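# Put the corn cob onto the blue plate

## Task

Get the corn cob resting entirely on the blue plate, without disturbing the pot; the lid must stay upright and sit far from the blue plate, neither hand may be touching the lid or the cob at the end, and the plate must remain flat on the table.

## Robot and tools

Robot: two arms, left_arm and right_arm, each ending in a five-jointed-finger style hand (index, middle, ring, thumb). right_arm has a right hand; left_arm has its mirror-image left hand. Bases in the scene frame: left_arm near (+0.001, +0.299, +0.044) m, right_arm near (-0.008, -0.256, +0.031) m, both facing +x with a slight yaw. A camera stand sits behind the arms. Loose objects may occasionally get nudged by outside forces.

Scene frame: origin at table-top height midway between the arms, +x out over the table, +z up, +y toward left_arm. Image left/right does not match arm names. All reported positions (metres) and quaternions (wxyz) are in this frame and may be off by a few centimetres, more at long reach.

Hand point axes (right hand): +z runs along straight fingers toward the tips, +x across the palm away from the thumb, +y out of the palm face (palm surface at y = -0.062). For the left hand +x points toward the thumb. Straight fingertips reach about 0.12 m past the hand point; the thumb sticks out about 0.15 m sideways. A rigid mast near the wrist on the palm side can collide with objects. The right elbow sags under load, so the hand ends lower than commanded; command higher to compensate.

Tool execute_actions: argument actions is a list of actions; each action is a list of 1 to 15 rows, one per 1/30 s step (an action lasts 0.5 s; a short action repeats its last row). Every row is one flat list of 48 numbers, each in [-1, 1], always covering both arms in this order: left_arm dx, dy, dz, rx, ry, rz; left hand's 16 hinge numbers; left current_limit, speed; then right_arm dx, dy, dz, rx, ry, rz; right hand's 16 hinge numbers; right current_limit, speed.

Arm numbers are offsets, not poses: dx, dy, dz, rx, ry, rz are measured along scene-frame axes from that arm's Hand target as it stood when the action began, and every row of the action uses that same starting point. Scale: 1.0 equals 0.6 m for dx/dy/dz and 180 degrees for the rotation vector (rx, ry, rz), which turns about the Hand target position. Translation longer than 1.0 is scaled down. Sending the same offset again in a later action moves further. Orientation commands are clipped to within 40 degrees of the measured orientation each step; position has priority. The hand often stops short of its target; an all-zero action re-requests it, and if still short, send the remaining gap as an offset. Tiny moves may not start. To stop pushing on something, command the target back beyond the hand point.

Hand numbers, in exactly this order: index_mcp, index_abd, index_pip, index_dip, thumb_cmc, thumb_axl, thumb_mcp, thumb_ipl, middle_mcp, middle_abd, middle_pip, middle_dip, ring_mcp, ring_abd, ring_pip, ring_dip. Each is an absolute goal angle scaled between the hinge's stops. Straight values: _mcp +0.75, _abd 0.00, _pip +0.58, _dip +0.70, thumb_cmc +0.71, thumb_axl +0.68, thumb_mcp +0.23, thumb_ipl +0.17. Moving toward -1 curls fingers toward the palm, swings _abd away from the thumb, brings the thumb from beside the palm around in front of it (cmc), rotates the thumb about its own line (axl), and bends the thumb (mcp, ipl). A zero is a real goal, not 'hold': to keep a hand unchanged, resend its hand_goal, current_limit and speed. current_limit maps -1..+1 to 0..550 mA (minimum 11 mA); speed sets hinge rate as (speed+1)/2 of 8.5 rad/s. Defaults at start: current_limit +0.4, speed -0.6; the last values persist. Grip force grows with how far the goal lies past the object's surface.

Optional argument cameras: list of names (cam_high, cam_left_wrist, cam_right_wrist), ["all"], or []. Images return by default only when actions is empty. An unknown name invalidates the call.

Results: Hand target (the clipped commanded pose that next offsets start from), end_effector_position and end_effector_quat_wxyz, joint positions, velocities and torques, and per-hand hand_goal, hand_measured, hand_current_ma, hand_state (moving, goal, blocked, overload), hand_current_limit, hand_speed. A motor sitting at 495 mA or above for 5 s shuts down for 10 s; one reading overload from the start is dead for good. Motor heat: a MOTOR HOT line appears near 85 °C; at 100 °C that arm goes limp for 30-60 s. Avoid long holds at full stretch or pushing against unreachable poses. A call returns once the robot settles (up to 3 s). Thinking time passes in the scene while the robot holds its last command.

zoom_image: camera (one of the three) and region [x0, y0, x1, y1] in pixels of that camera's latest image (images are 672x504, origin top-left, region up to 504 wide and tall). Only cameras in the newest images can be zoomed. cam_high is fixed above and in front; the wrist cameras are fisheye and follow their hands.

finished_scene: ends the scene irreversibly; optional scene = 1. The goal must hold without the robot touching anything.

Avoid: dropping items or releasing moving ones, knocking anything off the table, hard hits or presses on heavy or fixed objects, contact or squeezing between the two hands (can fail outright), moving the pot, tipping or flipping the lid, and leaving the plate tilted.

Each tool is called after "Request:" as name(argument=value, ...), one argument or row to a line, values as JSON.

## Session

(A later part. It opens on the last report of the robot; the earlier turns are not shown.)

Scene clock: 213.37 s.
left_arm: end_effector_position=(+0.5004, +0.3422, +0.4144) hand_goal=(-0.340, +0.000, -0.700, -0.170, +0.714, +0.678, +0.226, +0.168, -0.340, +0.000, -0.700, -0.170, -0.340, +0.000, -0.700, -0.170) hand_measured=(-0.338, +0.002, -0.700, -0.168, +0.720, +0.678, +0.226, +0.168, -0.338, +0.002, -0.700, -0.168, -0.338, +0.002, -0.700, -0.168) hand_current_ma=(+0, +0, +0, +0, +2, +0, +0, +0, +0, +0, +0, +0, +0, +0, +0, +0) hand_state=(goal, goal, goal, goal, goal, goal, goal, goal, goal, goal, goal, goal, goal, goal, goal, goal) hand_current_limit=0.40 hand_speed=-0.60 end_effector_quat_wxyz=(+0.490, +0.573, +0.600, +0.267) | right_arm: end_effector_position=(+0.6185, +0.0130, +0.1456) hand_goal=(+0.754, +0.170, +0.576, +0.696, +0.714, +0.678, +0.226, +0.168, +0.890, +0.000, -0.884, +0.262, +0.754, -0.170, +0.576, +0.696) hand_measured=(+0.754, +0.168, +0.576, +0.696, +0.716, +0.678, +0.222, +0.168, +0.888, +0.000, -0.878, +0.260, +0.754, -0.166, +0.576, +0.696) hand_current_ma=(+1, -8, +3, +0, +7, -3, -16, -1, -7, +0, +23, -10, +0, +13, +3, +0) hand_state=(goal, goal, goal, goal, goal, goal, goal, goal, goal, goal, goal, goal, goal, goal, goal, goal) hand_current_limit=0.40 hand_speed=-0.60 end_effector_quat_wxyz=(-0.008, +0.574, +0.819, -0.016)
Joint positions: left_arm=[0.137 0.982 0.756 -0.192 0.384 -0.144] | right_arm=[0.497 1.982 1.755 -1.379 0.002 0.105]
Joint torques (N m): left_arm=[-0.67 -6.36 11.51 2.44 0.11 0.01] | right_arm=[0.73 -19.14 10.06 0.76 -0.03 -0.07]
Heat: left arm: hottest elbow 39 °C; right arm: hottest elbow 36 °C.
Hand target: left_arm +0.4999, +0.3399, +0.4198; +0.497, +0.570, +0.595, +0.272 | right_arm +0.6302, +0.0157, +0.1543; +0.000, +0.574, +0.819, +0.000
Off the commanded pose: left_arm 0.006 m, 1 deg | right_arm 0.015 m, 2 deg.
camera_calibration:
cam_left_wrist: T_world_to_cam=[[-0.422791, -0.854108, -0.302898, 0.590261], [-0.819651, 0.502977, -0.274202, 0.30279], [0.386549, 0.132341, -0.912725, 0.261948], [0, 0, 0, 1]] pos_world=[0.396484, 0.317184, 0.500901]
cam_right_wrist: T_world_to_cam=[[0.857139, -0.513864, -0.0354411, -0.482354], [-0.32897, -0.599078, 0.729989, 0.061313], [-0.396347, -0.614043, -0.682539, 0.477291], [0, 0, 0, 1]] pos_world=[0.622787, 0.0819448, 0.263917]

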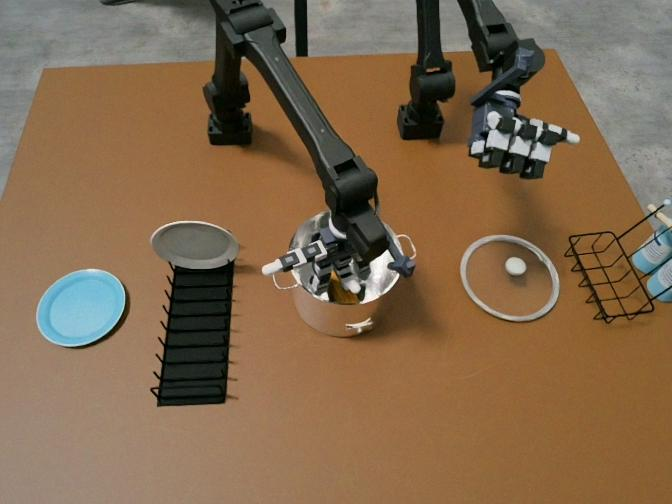

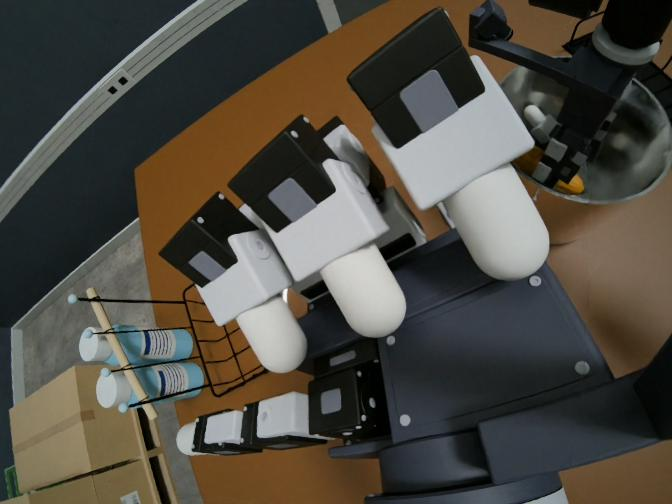

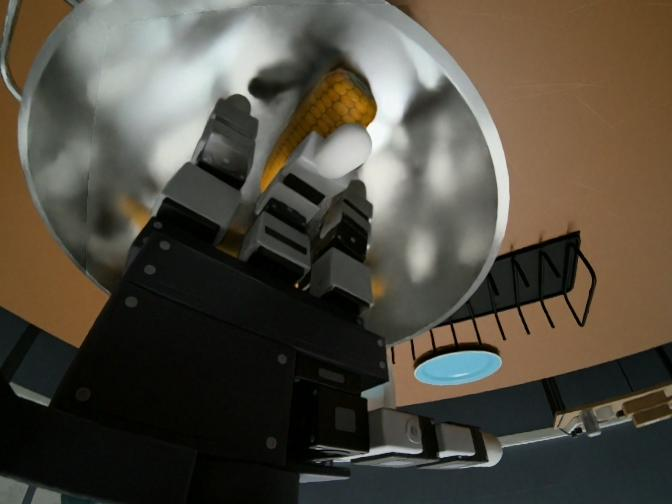

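Request:
execute_actions(
  actions=[
    [[0,0,0,0,0,0.0,-0.34,0,-0.7,-0.17,0.714,0.678,0.226,0.168,-0.34,0,-0.7,-0.17,-0.34,0,-0.7,-0.17,0.4,-0.6,-0.003,0,-0.02,0,0,0,0.754,0.17,0.576,0.696,0.714,0.678,0.226,0.168,0.89,0,-0.884,0.261,0.754,-0.17,0.576,0.696,0.4,-0.6]],
  ],
  cameras=["cam_right_wrist"],
)

Request:
zoom_image(
  camera="cam_right_wrist",
  region=[180, 0, 440, 220],
)

Scene clock: 220.33 s.
left_arm: end_effector_position=(+0.5004, +0.3422, +0.4144) hand_goal=(-0.340, +0.000, -0.700, -0.170, +0.714, +0.678, +0.226, +0.168, -0.340, +0.000, -0.700, -0.170, -0.340, +0.000, -0.700, -0.170) hand_measured=(-0.338, +0.002, -0.700, -0.168, +0.720, +0.678, +0.226, +0.168, -0.338, +0.002, -0.700, -0.168, -0.338, +0.002, -0.700, -0.168) hand_current_ma=(+0, +0, +0, +0, +2, +0, +0, +0, +0, +0, +0, +0, +0, +0, +0, +0) hand_state=(goal, goal, goal, goal, goal, goal, goal, goal, goal, goal, goal, goal, goal, goal, goal, goal) hand_current_limit=0.40 hand_speed=-0.60 end_effector_quat_wxyz=(+0.490, +0.573, +0.600, +0.267) | right_arm: end_effector_position=(+0.6235, +0.0154, +0.1455) hand_goal=(+0.754, +0.170, +0.576, +0.696, +0.714, +0.678, +0.226, +0.168, +0.890, +0.000, -0.884, +0.262, +0.754, -0.170, +0.576, +0.696) hand_measured=(+0.754, +0.168, +0.576, +0.696, +0.716, +0.678, +0.222, +0.168, +0.888, +0.000, -0.878, +0.260, +0.754, -0.166, +0.576, +0.696) hand_current_ma=(+1, -8, +3, +0, +7, -3, -16, -1, -7, +0, +23, -10, +0, +13, +3, +0) hand_state=(goal, goal, goal, goal, goal, goal, goal, goal, goal, goal, goal, goal, goal, goal, goal, goal) hand_current_limit=0.40 hand_speed=-0.60 end_effector_quat_wxyz=(-0.002, +0.574, +0.819, -0.005)
Joint positions: left_arm=[0.137 0.982 0.756 -0.192 0.384 -0.144] | right_arm=[0.497 1.982 1.75 -1.35 0.002 0.105]
Joint torques (N m): left_arm=[-0.5 -6.36 11.51 2.43 0.11 0.01] | right_arm=[0.91 -18.55 8.35 0.88 -0.01 -0.06]
Heat: left arm: hottest elbow 39 °C; right arm: hottest elbow 36 °C.
Hand target: left_arm +0.4999, +0.3399, +0.4198; +0.497, +0.570, +0.595, +0.272 | right_arm +0.6283, +0.0156, +0.1423; +0.000, +0.574, +0.819, -0.001
Off the commanded pose: left_arm 0.006 m, 1 deg | right_arm 0.006 m, 1 deg.
camera_calibration:
cam_right_wrist: T_world_to_cam=[[0.857747, -0.513588, -0.0222976, -0.487714], [-0.344629, -0.606668, 0.71637, 0.076386], [-0.381446, -0.60678, -0.697364, 0.473311], [0, 0, 0, 1]] pos_world=[0.625203, 0.0830522, 0.264475]
Images, in order (width x height): cam_right_wrist 672x504.

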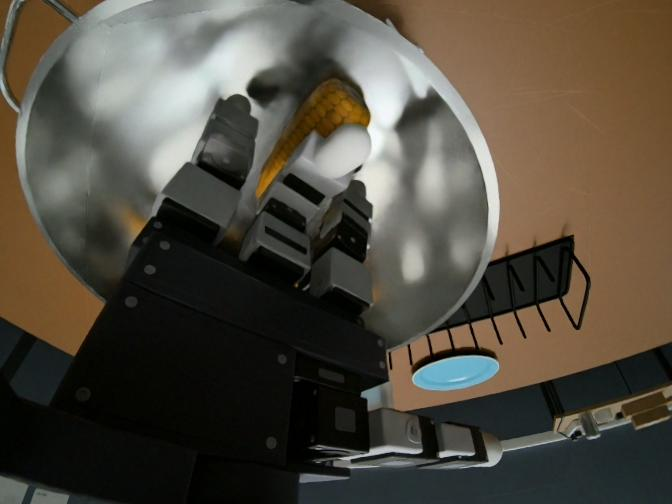

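Scaled by 1.938 from the camera's 672x504 image, which has a finer 960x720 frame.

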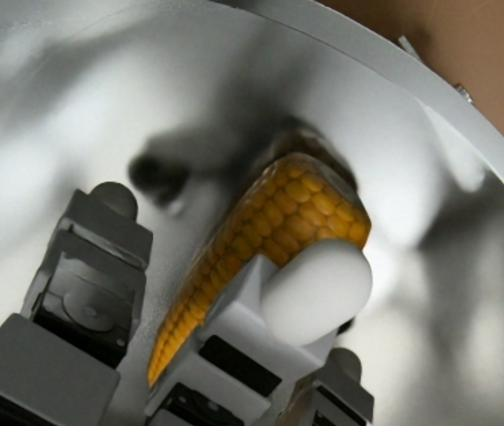

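Request:
execute_actions(
  actions=[
    [[0,0,0,0,0,0.0,-0.34,0,-0.7,-0.17,0.714,0.678,0.226,0.168,-0.34,0,-0.7,-0.17,-0.34,0,-0.7,-0.17,0.4,-0.6,-0.017,-0.005,-0.02,0,0,0,0.754,0.17,0.576,0.696,0.714,0.678,0.226,0.168,0.89,0,-0.884,0.261,0.754,-0.17,0.576,0.696,0.4,-0.6]],
  ],
  cameras=["cam_right_wrist"],
)

Request:
zoom_image(
  camera="cam_right_wrist",
  region=[180, 0, 440, 220],
)

Scene clock: 229.60 s.
left_arm: end_effector_position=(+0.5004, +0.3422, +0.4144) hand_goal=(-0.340, +0.000, -0.700, -0.170, +0.714, +0.678, +0.226, +0.168, -0.340, +0.000, -0.700, -0.170, -0.340, +0.000, -0.700, -0.170) hand_measured=(-0.338, +0.002, -0.700, -0.168, +0.720, +0.678, +0.226, +0.168, -0.338, +0.002, -0.700, -0.168, -0.338, +0.002, -0.700, -0.168) hand_current_ma=(+0, +0, +0, +0, +2, +0, +0, +0, +0, +0, +0, +0, +0, +0, +0, +0) hand_state=(goal, goal, goal, goal, goal, goal, goal, goal, goal, goal, goal, goal, goal, goal, goal, goal) hand_current_limit=0.40 hand_speed=-0.60 end_effector_quat_wxyz=(+0.490, +0.573, +0.600, +0.267) | right_arm: end_effector_position=(+0.6159, +0.0122, +0.1275) hand_goal=(+0.754, +0.170, +0.576, +0.696, +0.714, +0.678, +0.226, +0.168, +0.890, +0.000, -0.884, +0.262, +0.754, -0.170, +0.576, +0.696) hand_measured=(+0.750, +0.170, +0.574, +0.694, +0.716, +0.678, +0.222, +0.168, +0.888, +0.000, -0.878, +0.260, +0.752, -0.168, +0.576, +0.696) hand_current_ma=(-18, -2, -11, -6, +7, -3, -21, -1, -4, +0, +23, -10, -8, +7, -3, -3) hand_state=(goal, goal, goal, goal, goal, goal, goal, goal, goal, goal, goal, goal, goal, goal, goal, goal) hand_current_limit=0.40 hand_speed=-0.60 end_effector_quat_wxyz=(-0.004, +0.573, +0.819, -0.008)
Joint positions: left_arm=[0.137 0.982 0.756 -0.192 0.384 -0.144] | right_arm=[0.497 1.977 1.694 -1.306 0.001 0.104]
Joint torques (N m): left_arm=[-0.5 -6.42 11.51 2.41 0.11 0.01] | right_arm=[1.14 -19.66 7.57 0.83 0.02 -0.04]
Motor temperatures (°C): left_arm=[31 25 38 25 25 24] | right_arm=[30 28 36 28 25 26]
Heat: left arm: hottest elbow 38 °C; right arm: hottest elbow 36 °C.
Hand target: left_arm +0.4999, +0.3399, +0.4198; +0.497, +0.570, +0.595, +0.272 | right_arm +0.6181, +0.0128, +0.1302; +0.000, +0.573, +0.819, -0.001
Off the commanded pose: left_arm 0.006 m, 1 deg | right_arm 0.004 m, 1 deg.
camera_calibration:
cam_right_wrist: T_world_to_cam=[[0.858002, -0.512946, -0.0268183, -0.482782], [-0.339589, -0.605653, 0.719627, 0.0812053], [-0.385372, -0.608334, -0.693842, 0.457986], [0, 0, 0, 1]] pos_world=[0.618299, 0.0801499, 0.246385]
Images, in order (width x height): cam_right_wrist 672x504.

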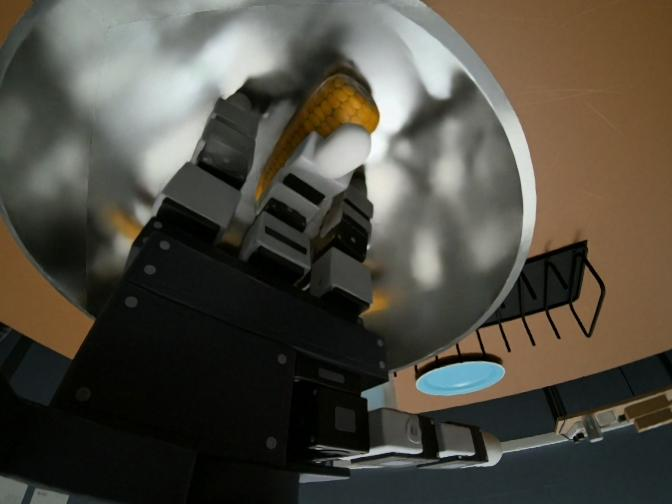

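Scaled by 1.938 from the camera's 672x504 image, which has a finer 960x720 frame.

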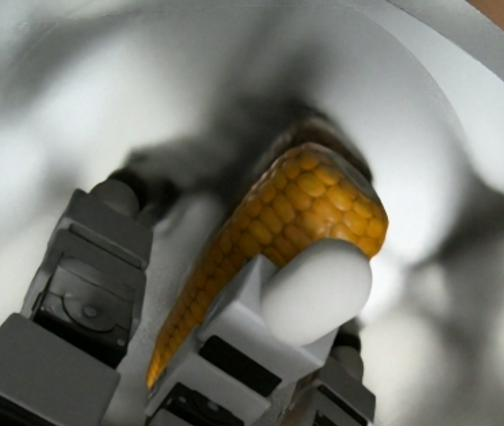

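Request:
execute_actions(
  actions=[
    [[0,0,0,0,0,0.0,-0.34,0,-0.7,-0.17,0.714,0.678,0.226,0.168,-0.34,0,-0.7,-0.17,-0.34,0,-0.7,-0.17,0.4,-0.6,0,0,0.003,0,0,0,0.754,-0.22,0.576,0.696,0.714,0.678,0.226,0.168,0.89,0,-0.884,0.261,0.754,0.18,0.576,0.696,0.4,-0.9]],
    [[0,0,0,0,0,0.0,-0.34,0,-0.7,-0.17,0.714,0.678,0.226,0.168,-0.34,0,-0.7,-0.17,-0.34,0,-0.7,-0.17,0.4,-0.6,0,0,0,0,0,0,0.754,-0.22,0.576,0.696,0.714,0.678,0.226,0.168,0.89,0,-0.884,0.261,0.754,0.18,0.576,0.696,0.4,-0.9]],
  ],
  cameras=["cam_right_wrist"],
)

Request:
zoom_image(
  camera="cam_right_wrist",
  region=[180, 0, 440, 220],
)

Scene clock: 239.57 s.
left_arm: end_effector_position=(+0.5004, +0.3422, +0.4144) hand_goal=(-0.340, +0.000, -0.700, -0.170, +0.714, +0.678, +0.226, +0.168, -0.340, +0.000, -0.700, -0.170, -0.340, +0.000, -0.700, -0.170) hand_measured=(-0.338, +0.002, -0.700, -0.168, +0.720, +0.678, +0.226, +0.168, -0.338, +0.002, -0.700, -0.168, -0.338, +0.002, -0.700, -0.168) hand_current_ma=(+0, +0, +0, +0, +2, +0, +0, +0, +0, +0, +0, +0, +0, +0, +0, +0) hand_state=(goal, goal, goal, goal, goal, goal, goal, goal, goal, goal, goal, goal, goal, goal, goal, goal) hand_current_limit=0.40 hand_speed=-0.60 end_effector_quat_wxyz=(+0.490, +0.573, +0.600, +0.267) | right_arm: end_effector_position=(+0.6164, +0.0112, +0.1286) hand_goal=(+0.754, -0.220, +0.576, +0.696, +0.714, +0.678, +0.226, +0.168, +0.890, +0.000, -0.884, +0.262, +0.754, +0.180, +0.576, +0.696) hand_measured=(+0.750, -0.084, +0.574, +0.694, +0.716, +0.678, +0.222, +0.168, +0.888, +0.000, -0.878, +0.260, +0.752, +0.094, +0.576, +0.696) hand_current_ma=(-14, +385, -10, -6, +7, -3, -21, -1, -4, +0, +23, -10, -8, -342, -3, -3) hand_state=(goal, blocked, goal, goal, goal, goal, goal, goal, goal, goal, goal, goal, goal, blocked, goal, goal) hand_current_limit=0.40 hand_speed=-0.90 end_effector_quat_wxyz=(-0.002, +0.574, +0.819, -0.008)
Joint positions: left_arm=[0.137 0.982 0.756 -0.192 0.384 -0.144] | right_arm=[0.496 1.975 1.694 -1.306 0.004 0.104]
Joint torques (N m): left_arm=[-0.5 -6.42 11.49 2.44 0.11 0.01] | right_arm=[1.26 -19.66 7.9 0.66 -0.11 -0.04]
Heat: left arm: hottest elbow 38 °C; right arm: hottest elbow 36 °C.
Hand target: left_arm +0.4999, +0.3399, +0.4198; +0.497, +0.570, +0.595, +0.272 | right_arm +0.6182, +0.0126, +0.1322; +0.000, +0.573, +0.819, +0.000
Off the commanded pose: left_arm 0.006 m, 1 deg | right_arm 0.004 m, 1 deg.
camera_calibration:
cam_right_wrist: T_world_to_cam=[[0.857698, -0.513636, -0.0230904, -0.483968], [-0.342123, -0.603667, 0.720096, 0.0814946], [-0.383806, -0.609725, -0.69349, 0.457316], [0, 0, 0, 1]] pos_world=[0.6185, 0.0794491, 0.247285]
Images, in order (width x height): cam_right_wrist 672x504.

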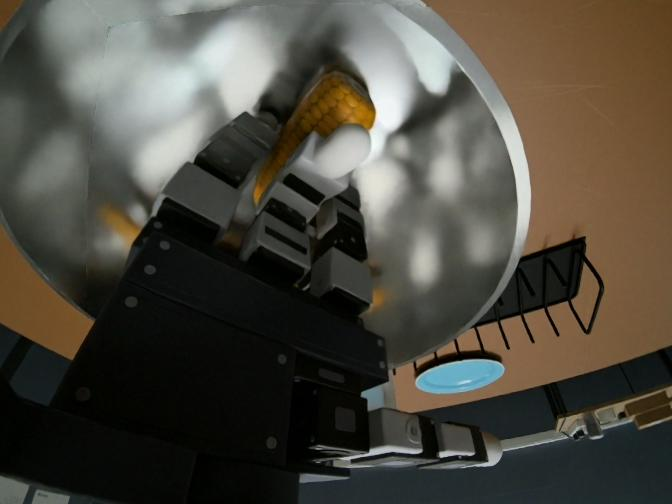

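Scaled by 1.938 from the camera's 672x504 image, which has a finer 960x720 frame.

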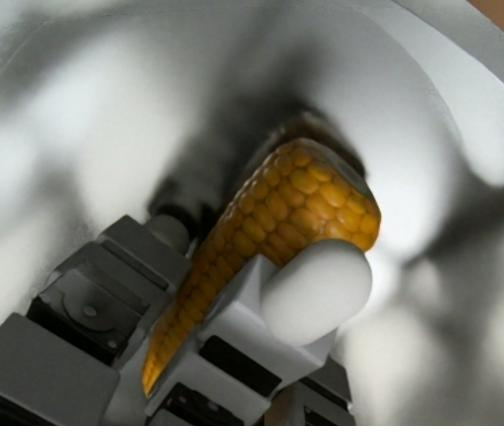

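Request:
execute_actions(
  actions=[
    [[0,0,0,0,0,0.0,-0.34,0,-0.7,-0.17,0.714,0.678,0.226,0.168,-0.34,0,-0.7,-0.17,-0.34,0,-0.7,-0.17,0.4,-0.6,0,0,0,0,0,0,0.754,-0.25,0.576,0.696,0.714,0.678,0.226,0.168,0.89,0,-0.884,0.261,0.754,0.25,0.576,0.696,0.72,-0.9]],
    [[0,0,0,0,0,0.0,-0.34,0,-0.7,-0.17,0.714,0.678,0.226,0.168,-0.34,0,-0.7,-0.17,-0.34,0,-0.7,-0.17,0.4,-0.6,0,0,0.02,0,0,0,0.754,-0.25,0.576,0.696,0.714,0.678,0.226,0.168,0.89,0,-0.884,0.261,0.754,0.25,0.576,0.696,0.72,-0.9]],
    [[0,0,0,0,0,0.0,-0.34,0,-0.7,-0.17,0.714,0.678,0.226,0.168,-0.34,0,-0.7,-0.17,-0.34,0,-0.7,-0.17,0.4,-0.6,0,0,0.03,0,0,0,0.754,-0.25,0.576,0.696,0.714,0.678,0.226,0.168,0.89,0,-0.884,0.261,0.754,0.25,0.576,0.696,0.72,-0.9]],
  ],
  cameras=["cam_right_wrist","cam_left_wrist","cam_high"],
)

Request:
zoom_image(
  camera="cam_right_wrist",
  region=[180, 0, 440, 220],
)

Request:
zoom_image(
  camera="cam_high",
  region=[260, 200, 430, 350],
)

Scene clock: 247.67 s.
left_arm: end_effector_position=(+0.5004, +0.3422, +0.4144) hand_goal=(-0.340, +0.000, -0.700, -0.170, +0.714, +0.678, +0.226, +0.168, -0.340, +0.000, -0.700, -0.170, -0.340, +0.000, -0.700, -0.170) hand_measured=(-0.338, +0.002, -0.700, -0.168, +0.720, +0.678, +0.226, +0.168, -0.338, +0.002, -0.700, -0.168, -0.338, +0.002, -0.700, -0.168) hand_current_ma=(+0, +0, +0, +0, +2, +0, +0, +0, +0, +0, +0, +0, +0, +0, +0, +0) hand_state=(goal, goal, goal, goal, goal, goal, goal, goal, goal, goal, goal, goal, goal, goal, goal, goal) hand_current_limit=0.40 hand_speed=-0.60 end_effector_quat_wxyz=(+0.490, +0.573, +0.600, +0.267) | right_arm: end_effector_position=(+0.6081, +0.0073, +0.1263) hand_goal=(+0.754, -0.250, +0.576, +0.696, +0.714, +0.678, +0.226, +0.168, +0.890, +0.000, -0.884, +0.262, +0.754, +0.250, +0.576, +0.696) hand_measured=(+0.740, -0.088, +0.568, +0.694, +0.716, +0.678, +0.222, +0.168, +0.888, +0.000, -0.878, +0.260, +0.750, +0.096, +0.574, +0.696) hand_current_ma=(-62, +473, -31, -8, +6, -3, -21, -1, -4, +0, +23, -10, -16, -473, -4, -3) hand_state=(goal, blocked, goal, goal, goal, goal, goal, goal, goal, goal, goal, goal, goal, blocked, goal, goal) hand_current_limit=0.72 hand_speed=-0.90 end_effector_quat_wxyz=(-0.011, +0.573, +0.819, -0.024)
Joint positions: left_arm=[0.137 0.982 0.756 -0.192 0.384 -0.144] | right_arm=[0.496 1.975 1.694 -1.343 0.004 0.104]
Joint torques (N m): left_arm=[-0.5 -6.36 11.51 2.44 0.11 0.01] | right_arm=[1.26 -21.6 11.56 -0.55 -0.1 -0.04]
Heat: left arm: hottest elbow 38 °C; right arm: hottest elbow 36 °C.
Hand target: left_arm +0.4999, +0.3399, +0.4198; +0.497, +0.570, +0.595, +0.272 | right_arm +0.6183, +0.0127, +0.1622; +0.000, +0.573, +0.819, +0.000
Off the commanded pose: left_arm 0.006 m, 1 deg | right_arm 0.038 m, 3 deg.
camera_calibration:
cam_left_wrist: T_world_to_cam=[[-0.422791, -0.854108, -0.302898, 0.590261], [-0.819651, 0.502977, -0.274202, 0.30279], [0.386549, 0.132341, -0.912725, 0.261948], [0, 0, 0, 1]] pos_world=[0.396484, 0.317184, 0.500901]
cam_right_wrist: T_world_to_cam=[[0.856616, -0.514142, -0.0432079, -0.47573], [-0.31819, -0.592344, 0.740191, 0.0607096], [-0.406157, -0.620311, -0.671007, 0.461011], [0, 0, 0, 1]] pos_world=[0.614078, 0.0773385, 0.243849]

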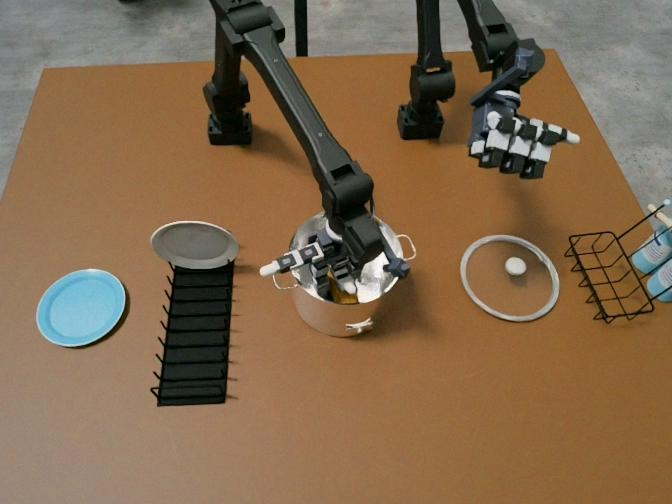

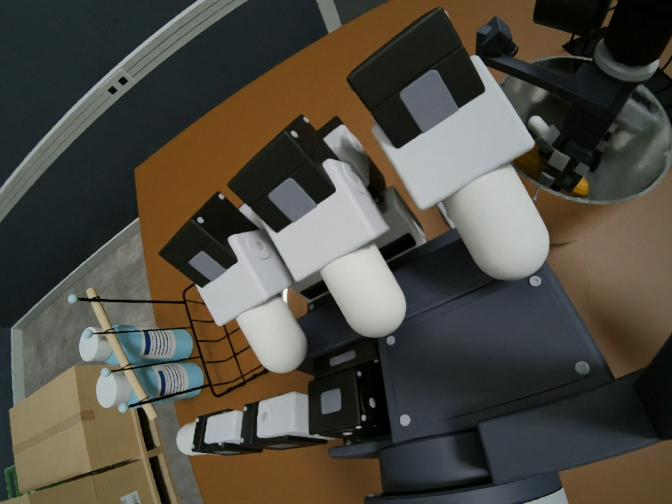

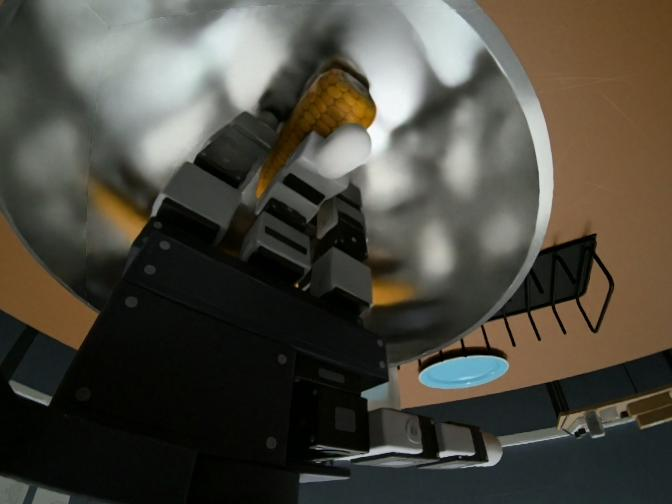

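Scaled by 1.938 from the camera's 672x504 image, which has a finer 960x720 frame.

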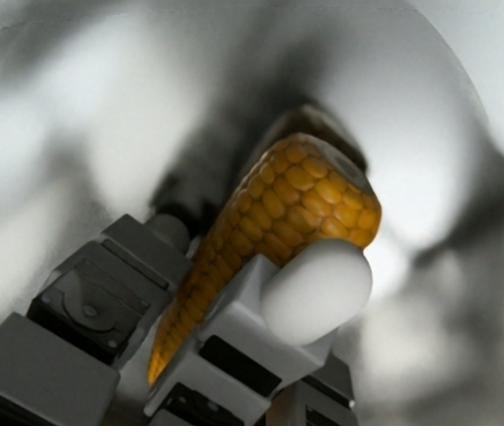

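Scaled by 2.965 from the camera's 672x504 image, which has a finer 960x720 frame.

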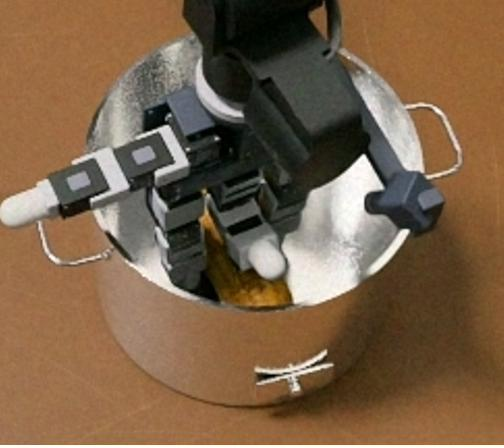

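Request:
execute_actions(
  actions=[
    [[0,0,0,0,0,0.0,-0.34,0,-0.7,-0.17,0.714,0.678,0.226,0.168,-0.34,0,-0.7,-0.17,-0.34,0,-0.7,-0.17,0.4,-0.6,0,0,0.03,0,0,0,0.754,-0.25,0.576,0.696,0.714,0.678,0.226,0.168,0.89,0,-0.884,0.261,0.754,0.25,0.576,0.696,0.72,-0.9]],
  ],
  cameras=["cam_right_wrist","cam_high"],
)

Request:
zoom_image(
  camera="cam_right_wrist",
  region=[180, 0, 440, 220],
)

Request:
zoom_image(
  camera="cam_high",
  region=[260, 200, 430, 350],
)

Scene clock: 251.53 s.
left_arm: end_effector_position=(+0.5004, +0.3422, +0.4144) hand_goal=(-0.340, +0.000, -0.700, -0.170, +0.714, +0.678, +0.226, +0.168, -0.340, +0.000, -0.700, -0.170, -0.340, +0.000, -0.700, -0.170) hand_measured=(-0.338, +0.002, -0.700, -0.168, +0.720, +0.678, +0.226, +0.168, -0.338, +0.002, -0.700, -0.168, -0.338, +0.002, -0.700, -0.168) hand_current_ma=(+0, +0, +0, +0, +2, +0, +0, +0, +0, +0, +0, +0, +0, +0, +0, +0) hand_state=(goal, goal, goal, goal, goal, goal, goal, goal, goal, goal, goal, goal, goal, goal, goal, goal) hand_current_limit=0.40 hand_speed=-0.60 end_effector_quat_wxyz=(+0.490, +0.573, +0.600, +0.267) | right_arm: end_effector_position=(+0.6017, +0.0046, +0.1344) hand_goal=(+0.754, -0.250, +0.576, +0.696, +0.714, +0.678, +0.226, +0.168, +0.890, +0.000, -0.884, +0.262, +0.754, +0.250, +0.576, +0.696) hand_measured=(+0.748, -0.140, +0.572, +0.694, +0.716, +0.678, +0.222, +0.168, +0.888, +0.000, -0.878, +0.260, +0.750, +0.118, +0.574, +0.696) hand_current_ma=(-21, +444, -11, -7, +6, -3, -21, -1, -4, +0, +23, -10, -15, -473, -4, -3) hand_state=(goal, blocked, goal, goal, goal, goal, goal, goal, goal, goal, goal, goal, goal, blocked, goal, goal) hand_current_limit=0.72 hand_speed=-0.90 end_effector_quat_wxyz=(-0.018, +0.573, +0.818, -0.034)
Joint positions: left_arm=[0.137 0.982 0.756 -0.192 0.384 -0.144] | right_arm=[0.496 1.965 1.707 -1.388 0.001 0.104]
Joint torques (N m): left_arm=[-0.5 -6.3 11.49 2.44 0.11 0.01] | right_arm=[1.08 -21.77 12.97 -0.42 0.01 -0.04]
Heat: left arm: hottest elbow 38 °C; right arm: hottest elbow 36 °C.
Hand target: left_arm +0.4999, +0.3399, +0.4198; +0.497, +0.570, +0.595, +0.272 | right_arm +0.6182, +0.0127, +0.1802; +0.000, +0.573, +0.819, +0.000
Off the commanded pose: left_arm 0.006 m, 1 deg | right_arm 0.049 m, 4 deg.
camera_calibration:
cam_right_wrist: T_world_to_cam=[[0.855323, -0.514751, -0.0587654, -0.468364], [-0.301026, -0.586074, 0.752263, 0.0391006], [-0.421669, -0.625739, -0.656236, 0.469539], [0, 0, 0, 1]] pos_world=[0.610363, 0.0756335, 0.251191]
Images, in order (width x height): cam_high 672x504, cam_right_wrist 672x504.

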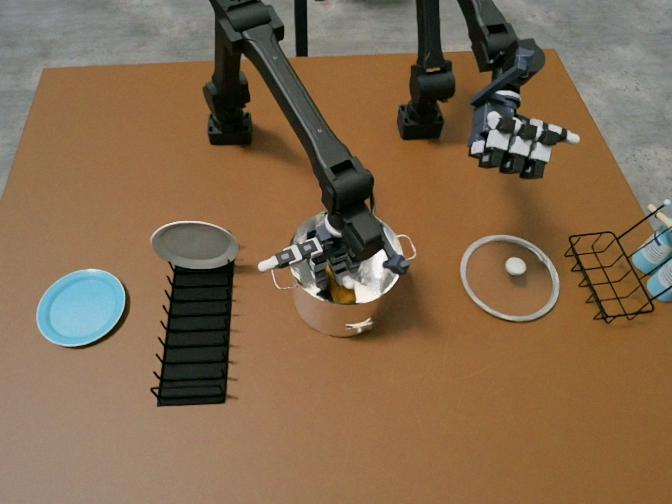

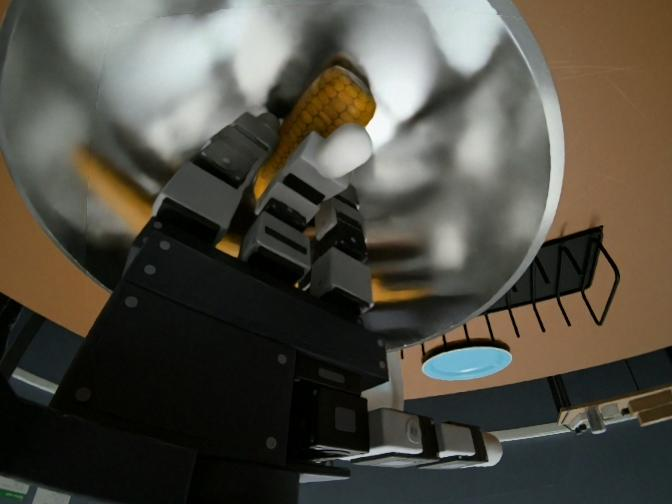

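Scaled by 1.938 from the camera's 672x504 image, which has a finer 960x720 frame.

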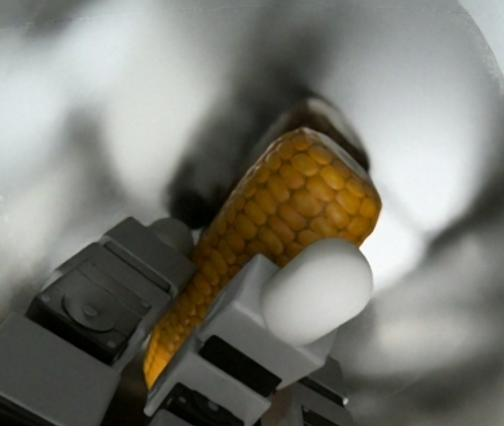

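Scaled by 2.965 from the camera's 672x504 image, which has a finer 960x720 frame.

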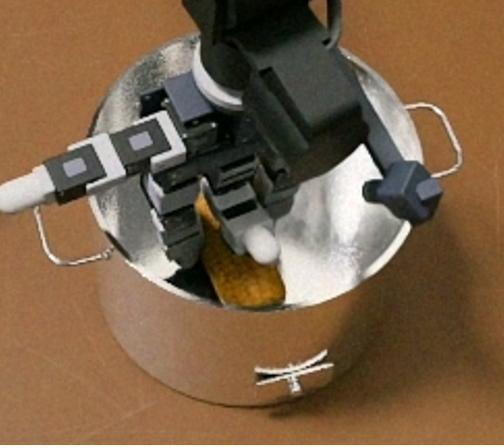

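Request:
execute_actions(
  actions=[
    [[0,0,0,0,0,0.0,-0.34,0,-0.7,-0.17,0.714,0.678,0.226,0.168,-0.34,0,-0.7,-0.17,-0.34,0,-0.7,-0.17,0.4,-0.6,0,0,0.03,0,0,0,0.754,-0.3,0.576,0.696,0.714,0.678,0.226,0.168,0.89,0,-0.884,0.261,0.754,0.28,0.576,0.696,0.72,-0.9]],
  ],
  cameras=["cam_right_wrist","cam_high"],
)

Request:
zoom_image(
  camera="cam_right_wrist",
  region=[180, 0, 440, 220],
)

Request:
zoom_image(
  camera="cam_high",
  region=[260, 200, 430, 350],
)

Scene clock: 262.37 s.
left_arm: end_effector_position=(+0.5004, +0.3422, +0.4144) hand_goal=(-0.340, +0.000, -0.700, -0.170, +0.714, +0.678, +0.226, +0.168, -0.340, +0.000, -0.700, -0.170, -0.340, +0.000, -0.700, -0.170) hand_measured=(-0.338, +0.002, -0.700, -0.168, +0.720, +0.678, +0.226, +0.168, -0.338, +0.002, -0.700, -0.168, -0.338, +0.002, -0.700, -0.168) hand_current_ma=(+0, +0, +0, +0, +2, +0, +0, +0, +0, +0, +0, +0, +0, +0, +0, +0) hand_state=(goal, goal, goal, goal, goal, goal, goal, goal, goal, goal, goal, goal, goal, goal, goal, goal) hand_current_limit=0.40 hand_speed=-0.60 end_effector_quat_wxyz=(+0.490, +0.573, +0.600, +0.267) | right_arm: end_effector_position=(+0.6018, +0.0047, +0.1499) hand_goal=(+0.754, -0.300, +0.576, +0.696, +0.714, +0.678, +0.226, +0.168, +0.890, +0.000, -0.884, +0.262, +0.754, +0.280, +0.576, +0.696) hand_measured=(+0.750, -0.142, +0.574, +0.694, +0.716, +0.678, +0.222, +0.168, +0.888, +0.000, -0.878, +0.260, +0.752, +0.118, +0.576, +0.696) hand_current_ma=(-19, +473, -11, -7, +6, -3, -21, -1, -4, +0, +23, -10, -5, -473, +0, +1) hand_state=(goal, blocked, goal, goal, goal, goal, goal, goal, goal, goal, goal, goal, goal, blocked, goal, goal) hand_current_limit=0.72 hand_speed=-0.90 end_effector_quat_wxyz=(-0.019, +0.573, +0.818, -0.036)
Joint positions: left_arm=[0.137 0.982 0.756 -0.192 0.384 -0.144] | right_arm=[0.496 1.959 1.739 -1.432 0.001 0.104]
Joint torques (N m): left_arm=[-0.5 -6.36 11.49 2.43 0.1 0.01] | right_arm=[0.91 -22.07 13.27 -0.47 0.01 -0.04]
Heat: left arm: hottest elbow 37 °C; right arm: hottest elbow 39 °C.
Hand target: left_arm +0.4999, +0.3399, +0.4198; +0.497, +0.570, +0.595, +0.272 | right_arm +0.6183, +0.0127, +0.1981; +0.000, +0.573, +0.819, +0.000
Off the commanded pose: left_arm 0.006 m, 1 deg | right_arm 0.052 m, 5 deg.
camera_calibration:
cam_right_wrist: T_world_to_cam=[[0.855085, -0.51484, -0.0613994, -0.466967], [-0.297669, -0.584417, 0.754885, 0.0250632], [-0.424528, -0.627213, -0.652977, 0.481014], [0, 0, 0, 1]] pos_world=[0.61096, 0.0759321, 0.2665]
Images, in order (width x height): cam_high 672x504, cam_right_wrist 672x504.

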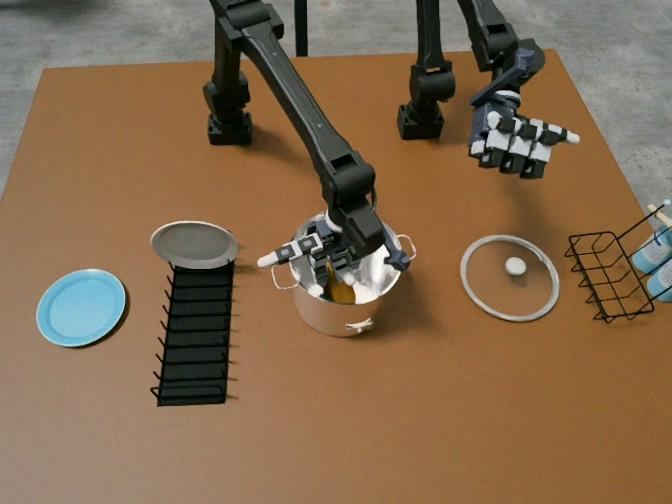

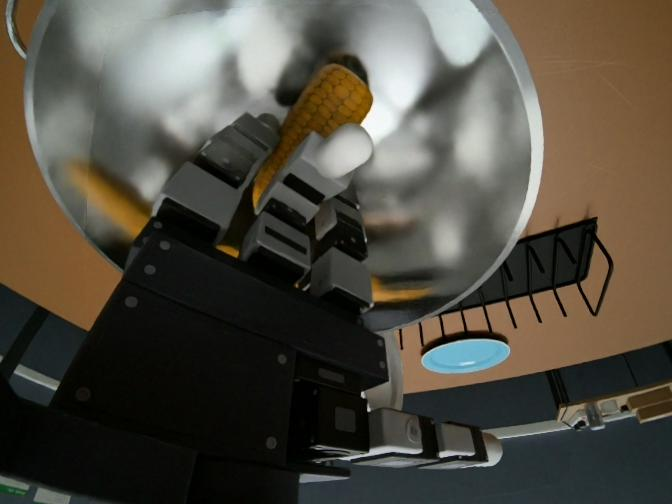

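Scaled by 1.938 from the camera's 672x504 image, which has a finer 960x720 frame.

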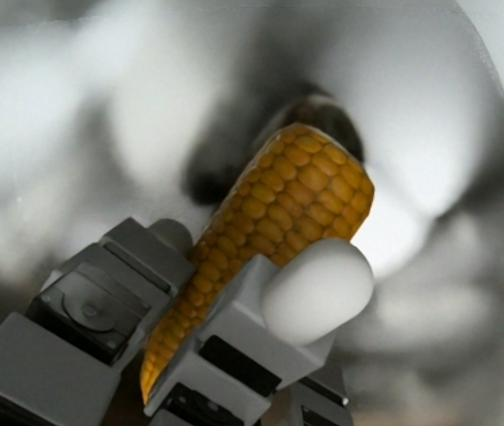

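Scaled by 2.965 from the camera's 672x504 image, which has a finer 960x720 frame.

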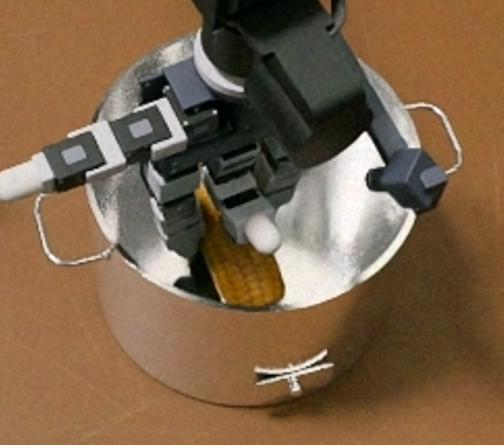

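Request:
execute_actions(
  actions=[
    [[0,0,0,0,0,0.0,-0.34,0,-0.7,-0.17,0.714,0.678,0.226,0.168,-0.34,0,-0.7,-0.17,-0.34,0,-0.7,-0.17,0.4,-0.6,-0.012,-0.005,-0.115,0,0,0,0.754,-0.3,0.576,0.696,0.714,0.678,0.226,0.168,0.89,0,-0.884,0.261,0.754,0.28,0.576,0.696,0.72,-0.9]],
    [[0,0,0,0,0,0.0,-0.34,0,-0.7,-0.17,0.714,0.678,0.226,0.168,-0.34,0,-0.7,-0.17,-0.34,0,-0.7,-0.17,0.4,-0.6,0,0,0,0,0,0,0.754,0,0.576,0.696,0.714,0.678,0.226,0.168,0.89,0,-0.884,0.261,0.754,0,0.576,0.696,0.4,-0.9]],
  ],
  cameras=["cam_right_wrist"],
)

Request:
zoom_image(
  camera="cam_right_wrist",
  region=[180, 0, 440, 220],
)

Scene clock: 295.33 s.
left_arm: end_effector_position=(+0.5004, +0.3422, +0.4144) hand_goal=(-0.340, +0.000, -0.700, -0.170, +0.714, +0.678, +0.226, +0.168, -0.340, +0.000, -0.700, -0.170, -0.340, +0.000, -0.700, -0.170) hand_measured=(-0.338, +0.002, -0.700, -0.168, +0.720, +0.678, +0.226, +0.168, -0.338, +0.002, -0.700, -0.168, -0.338, +0.002, -0.700, -0.168) hand_current_ma=(+0, +0, +0, +0, +2, +0, +0, +0, +0, +0, +0, +0, +0, +0, +0, +0) hand_state=(goal, goal, goal, goal, goal, goal, goal, goal, goal, goal, goal, goal, goal, goal, goal, goal) hand_current_limit=0.40 hand_speed=-0.60 end_effector_quat_wxyz=(+0.490, +0.573, +0.600, +0.267) | right_arm: end_effector_position=(+0.6071, +0.0080, +0.1289) hand_goal=(+0.754, +0.000, +0.576, +0.696, +0.714, +0.678, +0.226, +0.168, +0.890, +0.000, -0.884, +0.262, +0.754, +0.000, +0.576, +0.696) hand_measured=(+0.754, -0.022, +0.578, +0.694, +0.716, +0.678, +0.222, +0.168, +0.890, +0.000, -0.878, +0.260, +0.754, +0.004, +0.578, +0.694) hand_current_ma=(+0, -85, +4, -6, +5, -3, -24, -1, -2, +0, +23, -10, +4, +11, +7, -8) hand_state=(goal, blocked, goal, goal, goal, goal, goal, goal, goal, goal, goal, goal, goal, goal, goal, goal) hand_current_limit=0.40 hand_speed=-0.90 end_effector_quat_wxyz=(-0.004, +0.574, +0.819, -0.006)
Joint positions: left_arm=[0.137 0.982 0.756 -0.192 0.384 -0.144] | right_arm=[0.497 1.949 1.654 -1.291 -0.001 0.104]
Joint torques (N m): left_arm=[-0.5 -6.42 11.52 2.43 0.11 0.01] | right_arm=[1.32 -18.61 8.16 0.84 0.1 -0.04]
Heat: left arm: hottest elbow 37 °C; right arm: hottest elbow 40 °C.
Hand target: left_arm +0.4999, +0.3399, +0.4198; +0.497, +0.570, +0.595, +0.272 | right_arm +0.6110, +0.0096, +0.1290; +0.000, +0.573, +0.819, -0.001
Off the commanded pose: left_arm 0.006 m, 1 deg | right_arm 0.004 m, 1 deg.
camera_calibration:
cam_right_wrist: T_world_to_cam=[[0.857797, -0.51329, -0.0267995, -0.477229], [-0.340879, -0.607142, 0.71776, 0.075578], [-0.38469, -0.606557, -0.695774, 0.452756], [0, 0, 0, 1]] pos_world=[0.6093, 0.0755522, 0.24798]
Images, in order (width x height): cam_right_wrist 672x504.

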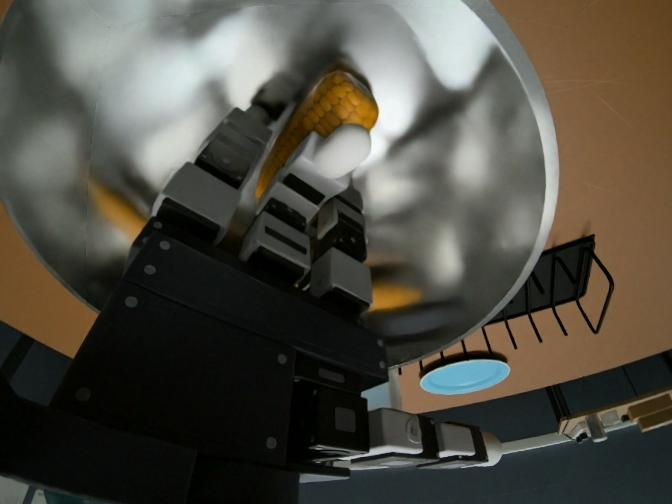

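Scaled by 1.938 from the camera's 672x504 image, which has a finer 960x720 frame.

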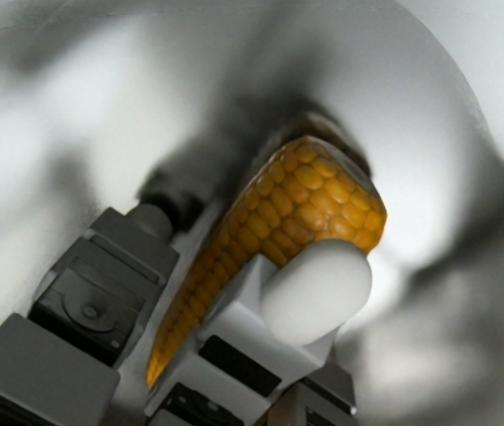

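Request:
execute_actions(
  actions=[
    [[0,0,0,0,0,0.0,-0.34,0,-0.7,-0.17,0.714,0.678,0.226,0.168,-0.34,0,-0.7,-0.17,-0.34,0,-0.7,-0.17,0.4,-0.6,0.0217,0.0075,0.003,0,0,0,0.754,0.08,0.576,0.696,0.714,0.678,0.226,0.168,0.89,0,-0.884,0.261,0.754,-0.08,0.576,0.696,0.4,-0.8]],
  ],
  cameras=["cam_right_wrist"],
)

Request:
zoom_image(
  camera="cam_right_wrist",
  region=[180, 0, 440, 220],
)

Scene clock: 300.33 s.
left_arm: end_effector_position=(+0.5004, +0.3422, +0.4144) hand_goal=(-0.340, +0.000, -0.700, -0.170, +0.714, +0.678, +0.226, +0.168, -0.340, +0.000, -0.700, -0.170, -0.340, +0.000, -0.700, -0.170) hand_measured=(-0.338, +0.002, -0.700, -0.168, +0.720, +0.678, +0.226, +0.168, -0.338, +0.002, -0.700, -0.168, -0.338, +0.002, -0.700, -0.168) hand_current_ma=(+0, +0, +0, +0, +2, +0, +0, +0, +0, +0, +0, +0, +0, +0, +0, +0) hand_state=(goal, goal, goal, goal, goal, goal, goal, goal, goal, goal, goal, goal, goal, goal, goal, goal) hand_current_limit=0.40 hand_speed=-0.60 end_effector_quat_wxyz=(+0.490, +0.573, +0.600, +0.267) | right_arm: end_effector_position=(+0.6113, +0.0108, +0.1291) hand_goal=(+0.754, +0.080, +0.576, +0.696, +0.714, +0.678, +0.226, +0.168, +0.890, +0.000, -0.884, +0.262, +0.754, -0.080, +0.576, +0.696) hand_measured=(+0.772, +0.032, +0.588, +0.700, +0.716, +0.678, +0.222, +0.168, +0.890, +0.000, -0.878, +0.260, +0.754, -0.076, +0.578, +0.694) hand_current_ma=(+79, -189, +52, +19, +5, -3, -24, -1, -2, +0, +23, -10, +3, +14, +7, -8) hand_state=(goal, blocked, goal, goal, goal, goal, goal, goal, goal, goal, goal, goal, goal, goal, goal, goal) hand_current_limit=0.40 hand_speed=-0.80 end_effector_quat_wxyz=(-0.005, +0.574, +0.819, -0.003)
Joint positions: left_arm=[0.137 0.982 0.756 -0.192 0.384 -0.144] | right_arm=[0.497 1.959 1.67 -1.292 -0.005 0.104]
Joint torques (N m): left_arm=[-0.56 -6.36 11.49 2.43 0.11 0] | right_arm=[1.03 -16.67 11.64 -0.02 0.28 -0.06]
Heat: left arm: hottest elbow 37 °C; right arm: hottest elbow 39 °C.
Hand target: left_arm +0.4999, +0.3399, +0.4198; +0.497, +0.570, +0.595, +0.272 | right_arm +0.6240, +0.0141, +0.1310; +0.000, +0.573, +0.819, +0.000
Off the commanded pose: left_arm 0.006 m, 1 deg | right_arm 0.013 m, 1 deg.
camera_calibration:
cam_right_wrist: T_world_to_cam=[[0.857836, -0.513181, -0.0276036, -0.479262], [-0.342796, -0.611384, 0.713233, 0.0804552], [-0.382894, -0.602375, -0.700383, 0.455722], [0, 0, 0, 1]] pos_world=[0.613201, 0.0777566, 0.248568]
Images, in order (width x height): cam_right_wrist 672x504.

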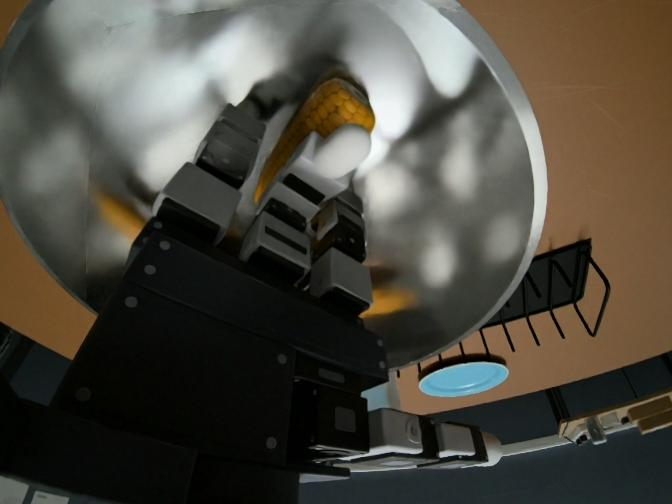

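Scaled by 1.938 from the camera's 672x504 image, which has a finer 960x720 frame.

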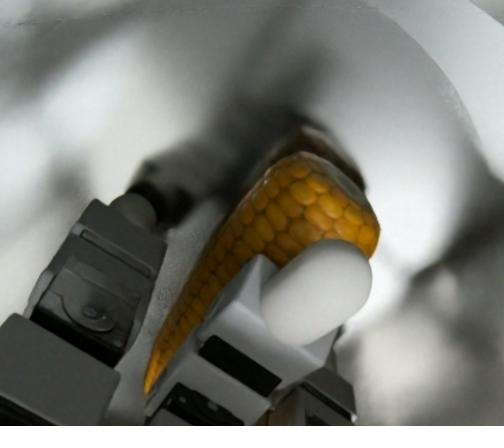

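Request:
execute_actions(
  actions=[
    [[0,0,0,0,0,0.0,-0.34,0,-0.7,-0.17,0.714,0.678,0.226,0.168,-0.34,0,-0.7,-0.17,-0.34,0,-0.7,-0.17,0.4,-0.6,0.008,0.003,0.025,0,0,0,0.754,0.08,0.576,0.696,0.714,0.678,0.226,0.168,0.89,0,-0.884,0.261,0.754,-0.08,0.576,0.696,0.4,-0.8]],
  ],
  cameras=["cam_right_wrist"],
)

Request:
zoom_image(
  camera="cam_right_wrist",
  region=[180, 0, 440, 220],
)

Scene clock: 304.57 s.
left_arm: end_effector_position=(+0.5004, +0.3422, +0.4144) hand_goal=(-0.340, +0.000, -0.700, -0.170, +0.714, +0.678, +0.226, +0.168, -0.340, +0.000, -0.700, -0.170, -0.340, +0.000, -0.700, -0.170) hand_measured=(-0.338, +0.002, -0.700, -0.168, +0.720, +0.678, +0.226, +0.168, -0.338, +0.002, -0.700, -0.168, -0.338, +0.002, -0.700, -0.168) hand_current_ma=(+0, +0, +0, +0, +2, +0, +0, +0, +0, +0, +0, +0, +0, +0, +0, +0) hand_state=(goal, goal, goal, goal, goal, goal, goal, goal, goal, goal, goal, goal, goal, goal, goal, goal) hand_current_limit=0.40 hand_speed=-0.60 end_effector_quat_wxyz=(+0.490, +0.573, +0.600, +0.267) | right_arm: end_effector_position=(+0.6136, +0.0115, +0.1291) hand_goal=(+0.754, +0.080, +0.576, +0.696, +0.714, +0.678, +0.226, +0.168, +0.890, +0.000, -0.884, +0.262, +0.754, -0.080, +0.576, +0.696) hand_measured=(+0.754, +0.076, +0.578, +0.698, +0.716, +0.678, +0.222, +0.168, +0.890, +0.000, -0.878, +0.260, +0.754, -0.076, +0.578, +0.694) hand_current_ma=(+4, -13, +10, +10, +5, -3, -24, -1, -2, +0, +23, -10, +3, +14, +7, -8) hand_state=(goal, goal, goal, goal, goal, goal, goal, goal, goal, goal, goal, goal, goal, goal, goal, goal) hand_current_limit=0.40 hand_speed=-0.80 end_effector_quat_wxyz=(-0.009, +0.574, +0.819, -0.013)
Joint positions: left_arm=[0.137 0.982 0.756 -0.192 0.384 -0.144] | right_arm=[0.497 1.978 1.703 -1.328 -0.003 0.104]
Joint torques (N m): left_arm=[-0.44 -6.36 11.49 2.43 0.11 0.01] | right_arm=[0.97 -18.55 12.48 -0.34 0.18 -0.05]
Heat: left arm: hottest elbow 37 °C; right arm: hottest elbow 39 °C.
Hand target: left_arm +0.4999, +0.3399, +0.4198; +0.497, +0.570, +0.595, +0.272 | right_arm +0.6288, +0.0159, +0.1459; +0.000, +0.573, +0.819, +0.000
Off the commanded pose: left_arm 0.006 m, 1 deg | right_arm 0.023 m, 2 deg.
camera_calibration:
cam_right_wrist: T_world_to_cam=[[0.857278, -0.513497, -0.0373472, -0.479329], [-0.329663, -0.603193, 0.726278, 0.0718286], [-0.395469, -0.610311, -0.686386, 0.462971], [0, 0, 0, 1]] pos_world=[0.617689, 0.0797484, 0.247707]
Images, in order (width x height): cam_right_wrist 672x504.

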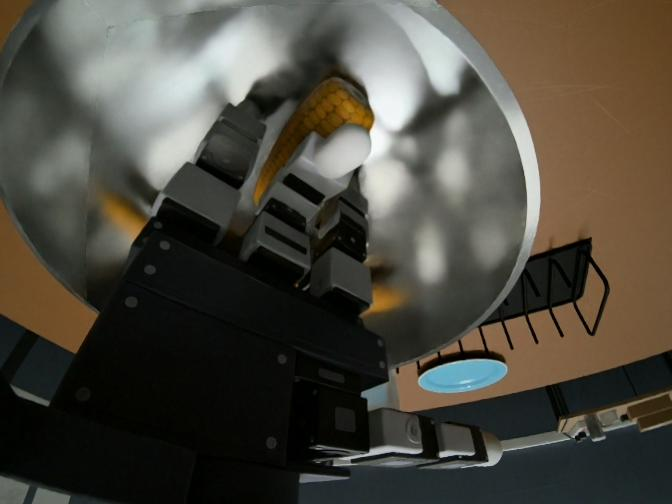

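Scaled by 1.938 from the camera's 672x504 image, which has a finer 960x720 frame.

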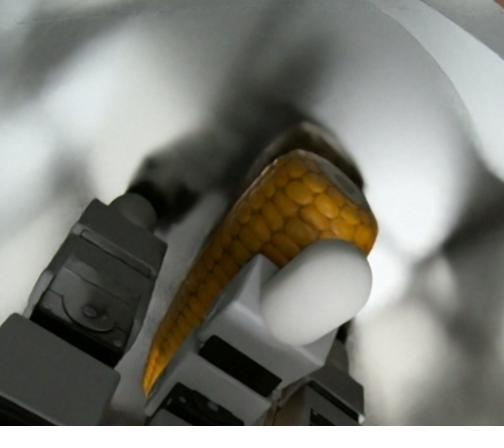

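Request:
execute_actions(
  actions=[
    [[0,0,0,0,0,0.0,-0.34,0,-0.7,-0.17,0.714,0.678,0.226,0.168,-0.34,0,-0.7,-0.17,-0.34,0,-0.7,-0.17,0.4,-0.6,0.012,0.0045,-0.008,0.0038,-0.0104,0,0.754,0.08,0.576,0.696,0.714,0.678,0.226,0.168,0.89,0,-0.884,0.261,0.754,-0.08,0.576,0.696,0.4,-0.8]],
  ],
  cameras=["cam_right_wrist"],
)

Request:
zoom_image(
  camera="cam_right_wrist",
  region=[180, 0, 440, 220],
)

Scene clock: 311.80 s.
left_arm: end_effector_position=(+0.5004, +0.3422, +0.4144) hand_goal=(-0.340, +0.000, -0.700, -0.170, +0.714, +0.678, +0.226, +0.168, -0.340, +0.000, -0.700, -0.170, -0.340, +0.000, -0.700, -0.170) hand_measured=(-0.338, +0.002, -0.700, -0.168, +0.720, +0.678, +0.226, +0.168, -0.338, +0.002, -0.700, -0.168, -0.338, +0.002, -0.700, -0.168) hand_current_ma=(+0, +0, +0, +0, +2, +0, +0, +0, +0, +0, +0, +0, +0, +0, +0, +0) hand_state=(goal, goal, goal, goal, goal, goal, goal, goal, goal, goal, goal, goal, goal, goal, goal, goal) hand_current_limit=0.40 hand_speed=-0.60 end_effector_quat_wxyz=(+0.490, +0.573, +0.600, +0.267) | right_arm: end_effector_position=(+0.6187, +0.0132, +0.1293) hand_goal=(+0.754, +0.080, +0.576, +0.696, +0.714, +0.678, +0.226, +0.168, +0.890, +0.000, -0.884, +0.262, +0.754, -0.080, +0.576, +0.696) hand_measured=(+0.756, +0.076, +0.578, +0.698, +0.716, +0.678, +0.222, +0.168, +0.890, +0.000, -0.878, +0.260, +0.754, -0.076, +0.578, +0.694) hand_current_ma=(+6, -12, +10, +10, +5, -3, -24, -1, -2, +0, +23, -10, +3, +14, +7, -8) hand_state=(goal, goal, goal, goal, goal, goal, goal, goal, goal, goal, goal, goal, goal, goal, goal, goal) hand_current_limit=0.40 hand_speed=-0.80 end_effector_quat_wxyz=(-0.003, +0.574, +0.819, -0.006)
Joint positions: left_arm=[0.137 0.982 0.756 -0.192 0.384 -0.144] | right_arm=[0.497 1.98 1.703 -1.306 0.001 0.104]
Joint torques (N m): left_arm=[-0.5 -6.42 11.49 2.45 0.11 0] | right_arm=[0.97 -18.2 11.23 0.94 0.19 -0.06]
Heat: left arm: hottest elbow 37 °C; right arm: hottest elbow 39 °C.
Hand target: left_arm +0.4999, +0.3399, +0.4198; +0.497, +0.570, +0.595, +0.272 | right_arm +0.6361, +0.0186, +0.1410; +0.010, +0.573, +0.819, +0.014
Off the commanded pose: left_arm 0.006 m, 1 deg | right_arm 0.022 m, 3 deg.
camera_calibration:
cam_right_wrist: T_world_to_cam=[[0.857912, -0.513255, -0.0235838, -0.484981], [-0.3434, -0.606932, 0.716735, 0.0841324], [-0.382181, -0.606797, -0.696947, 0.45931], [0, 0, 0, 1]] pos_world=[0.620502, 0.0808519, 0.248376]
Images, in order (width x height): cam_right_wrist 672x504.

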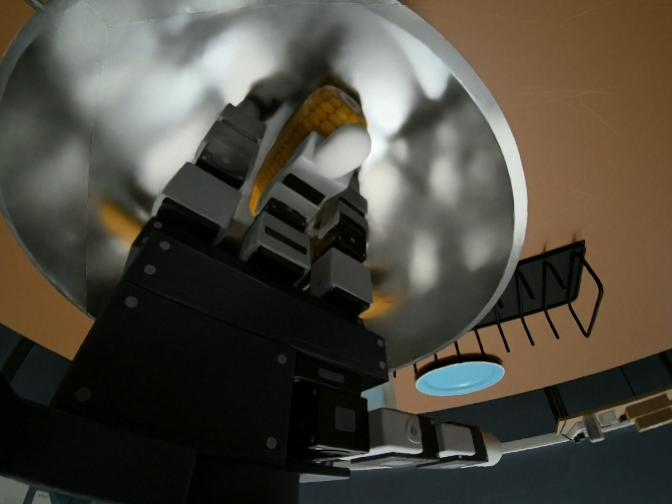

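Scaled by 1.938 from the camera's 672x504 image, which has a finer 960x720 frame.

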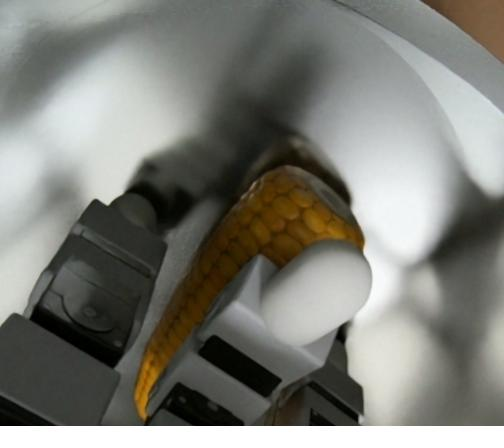

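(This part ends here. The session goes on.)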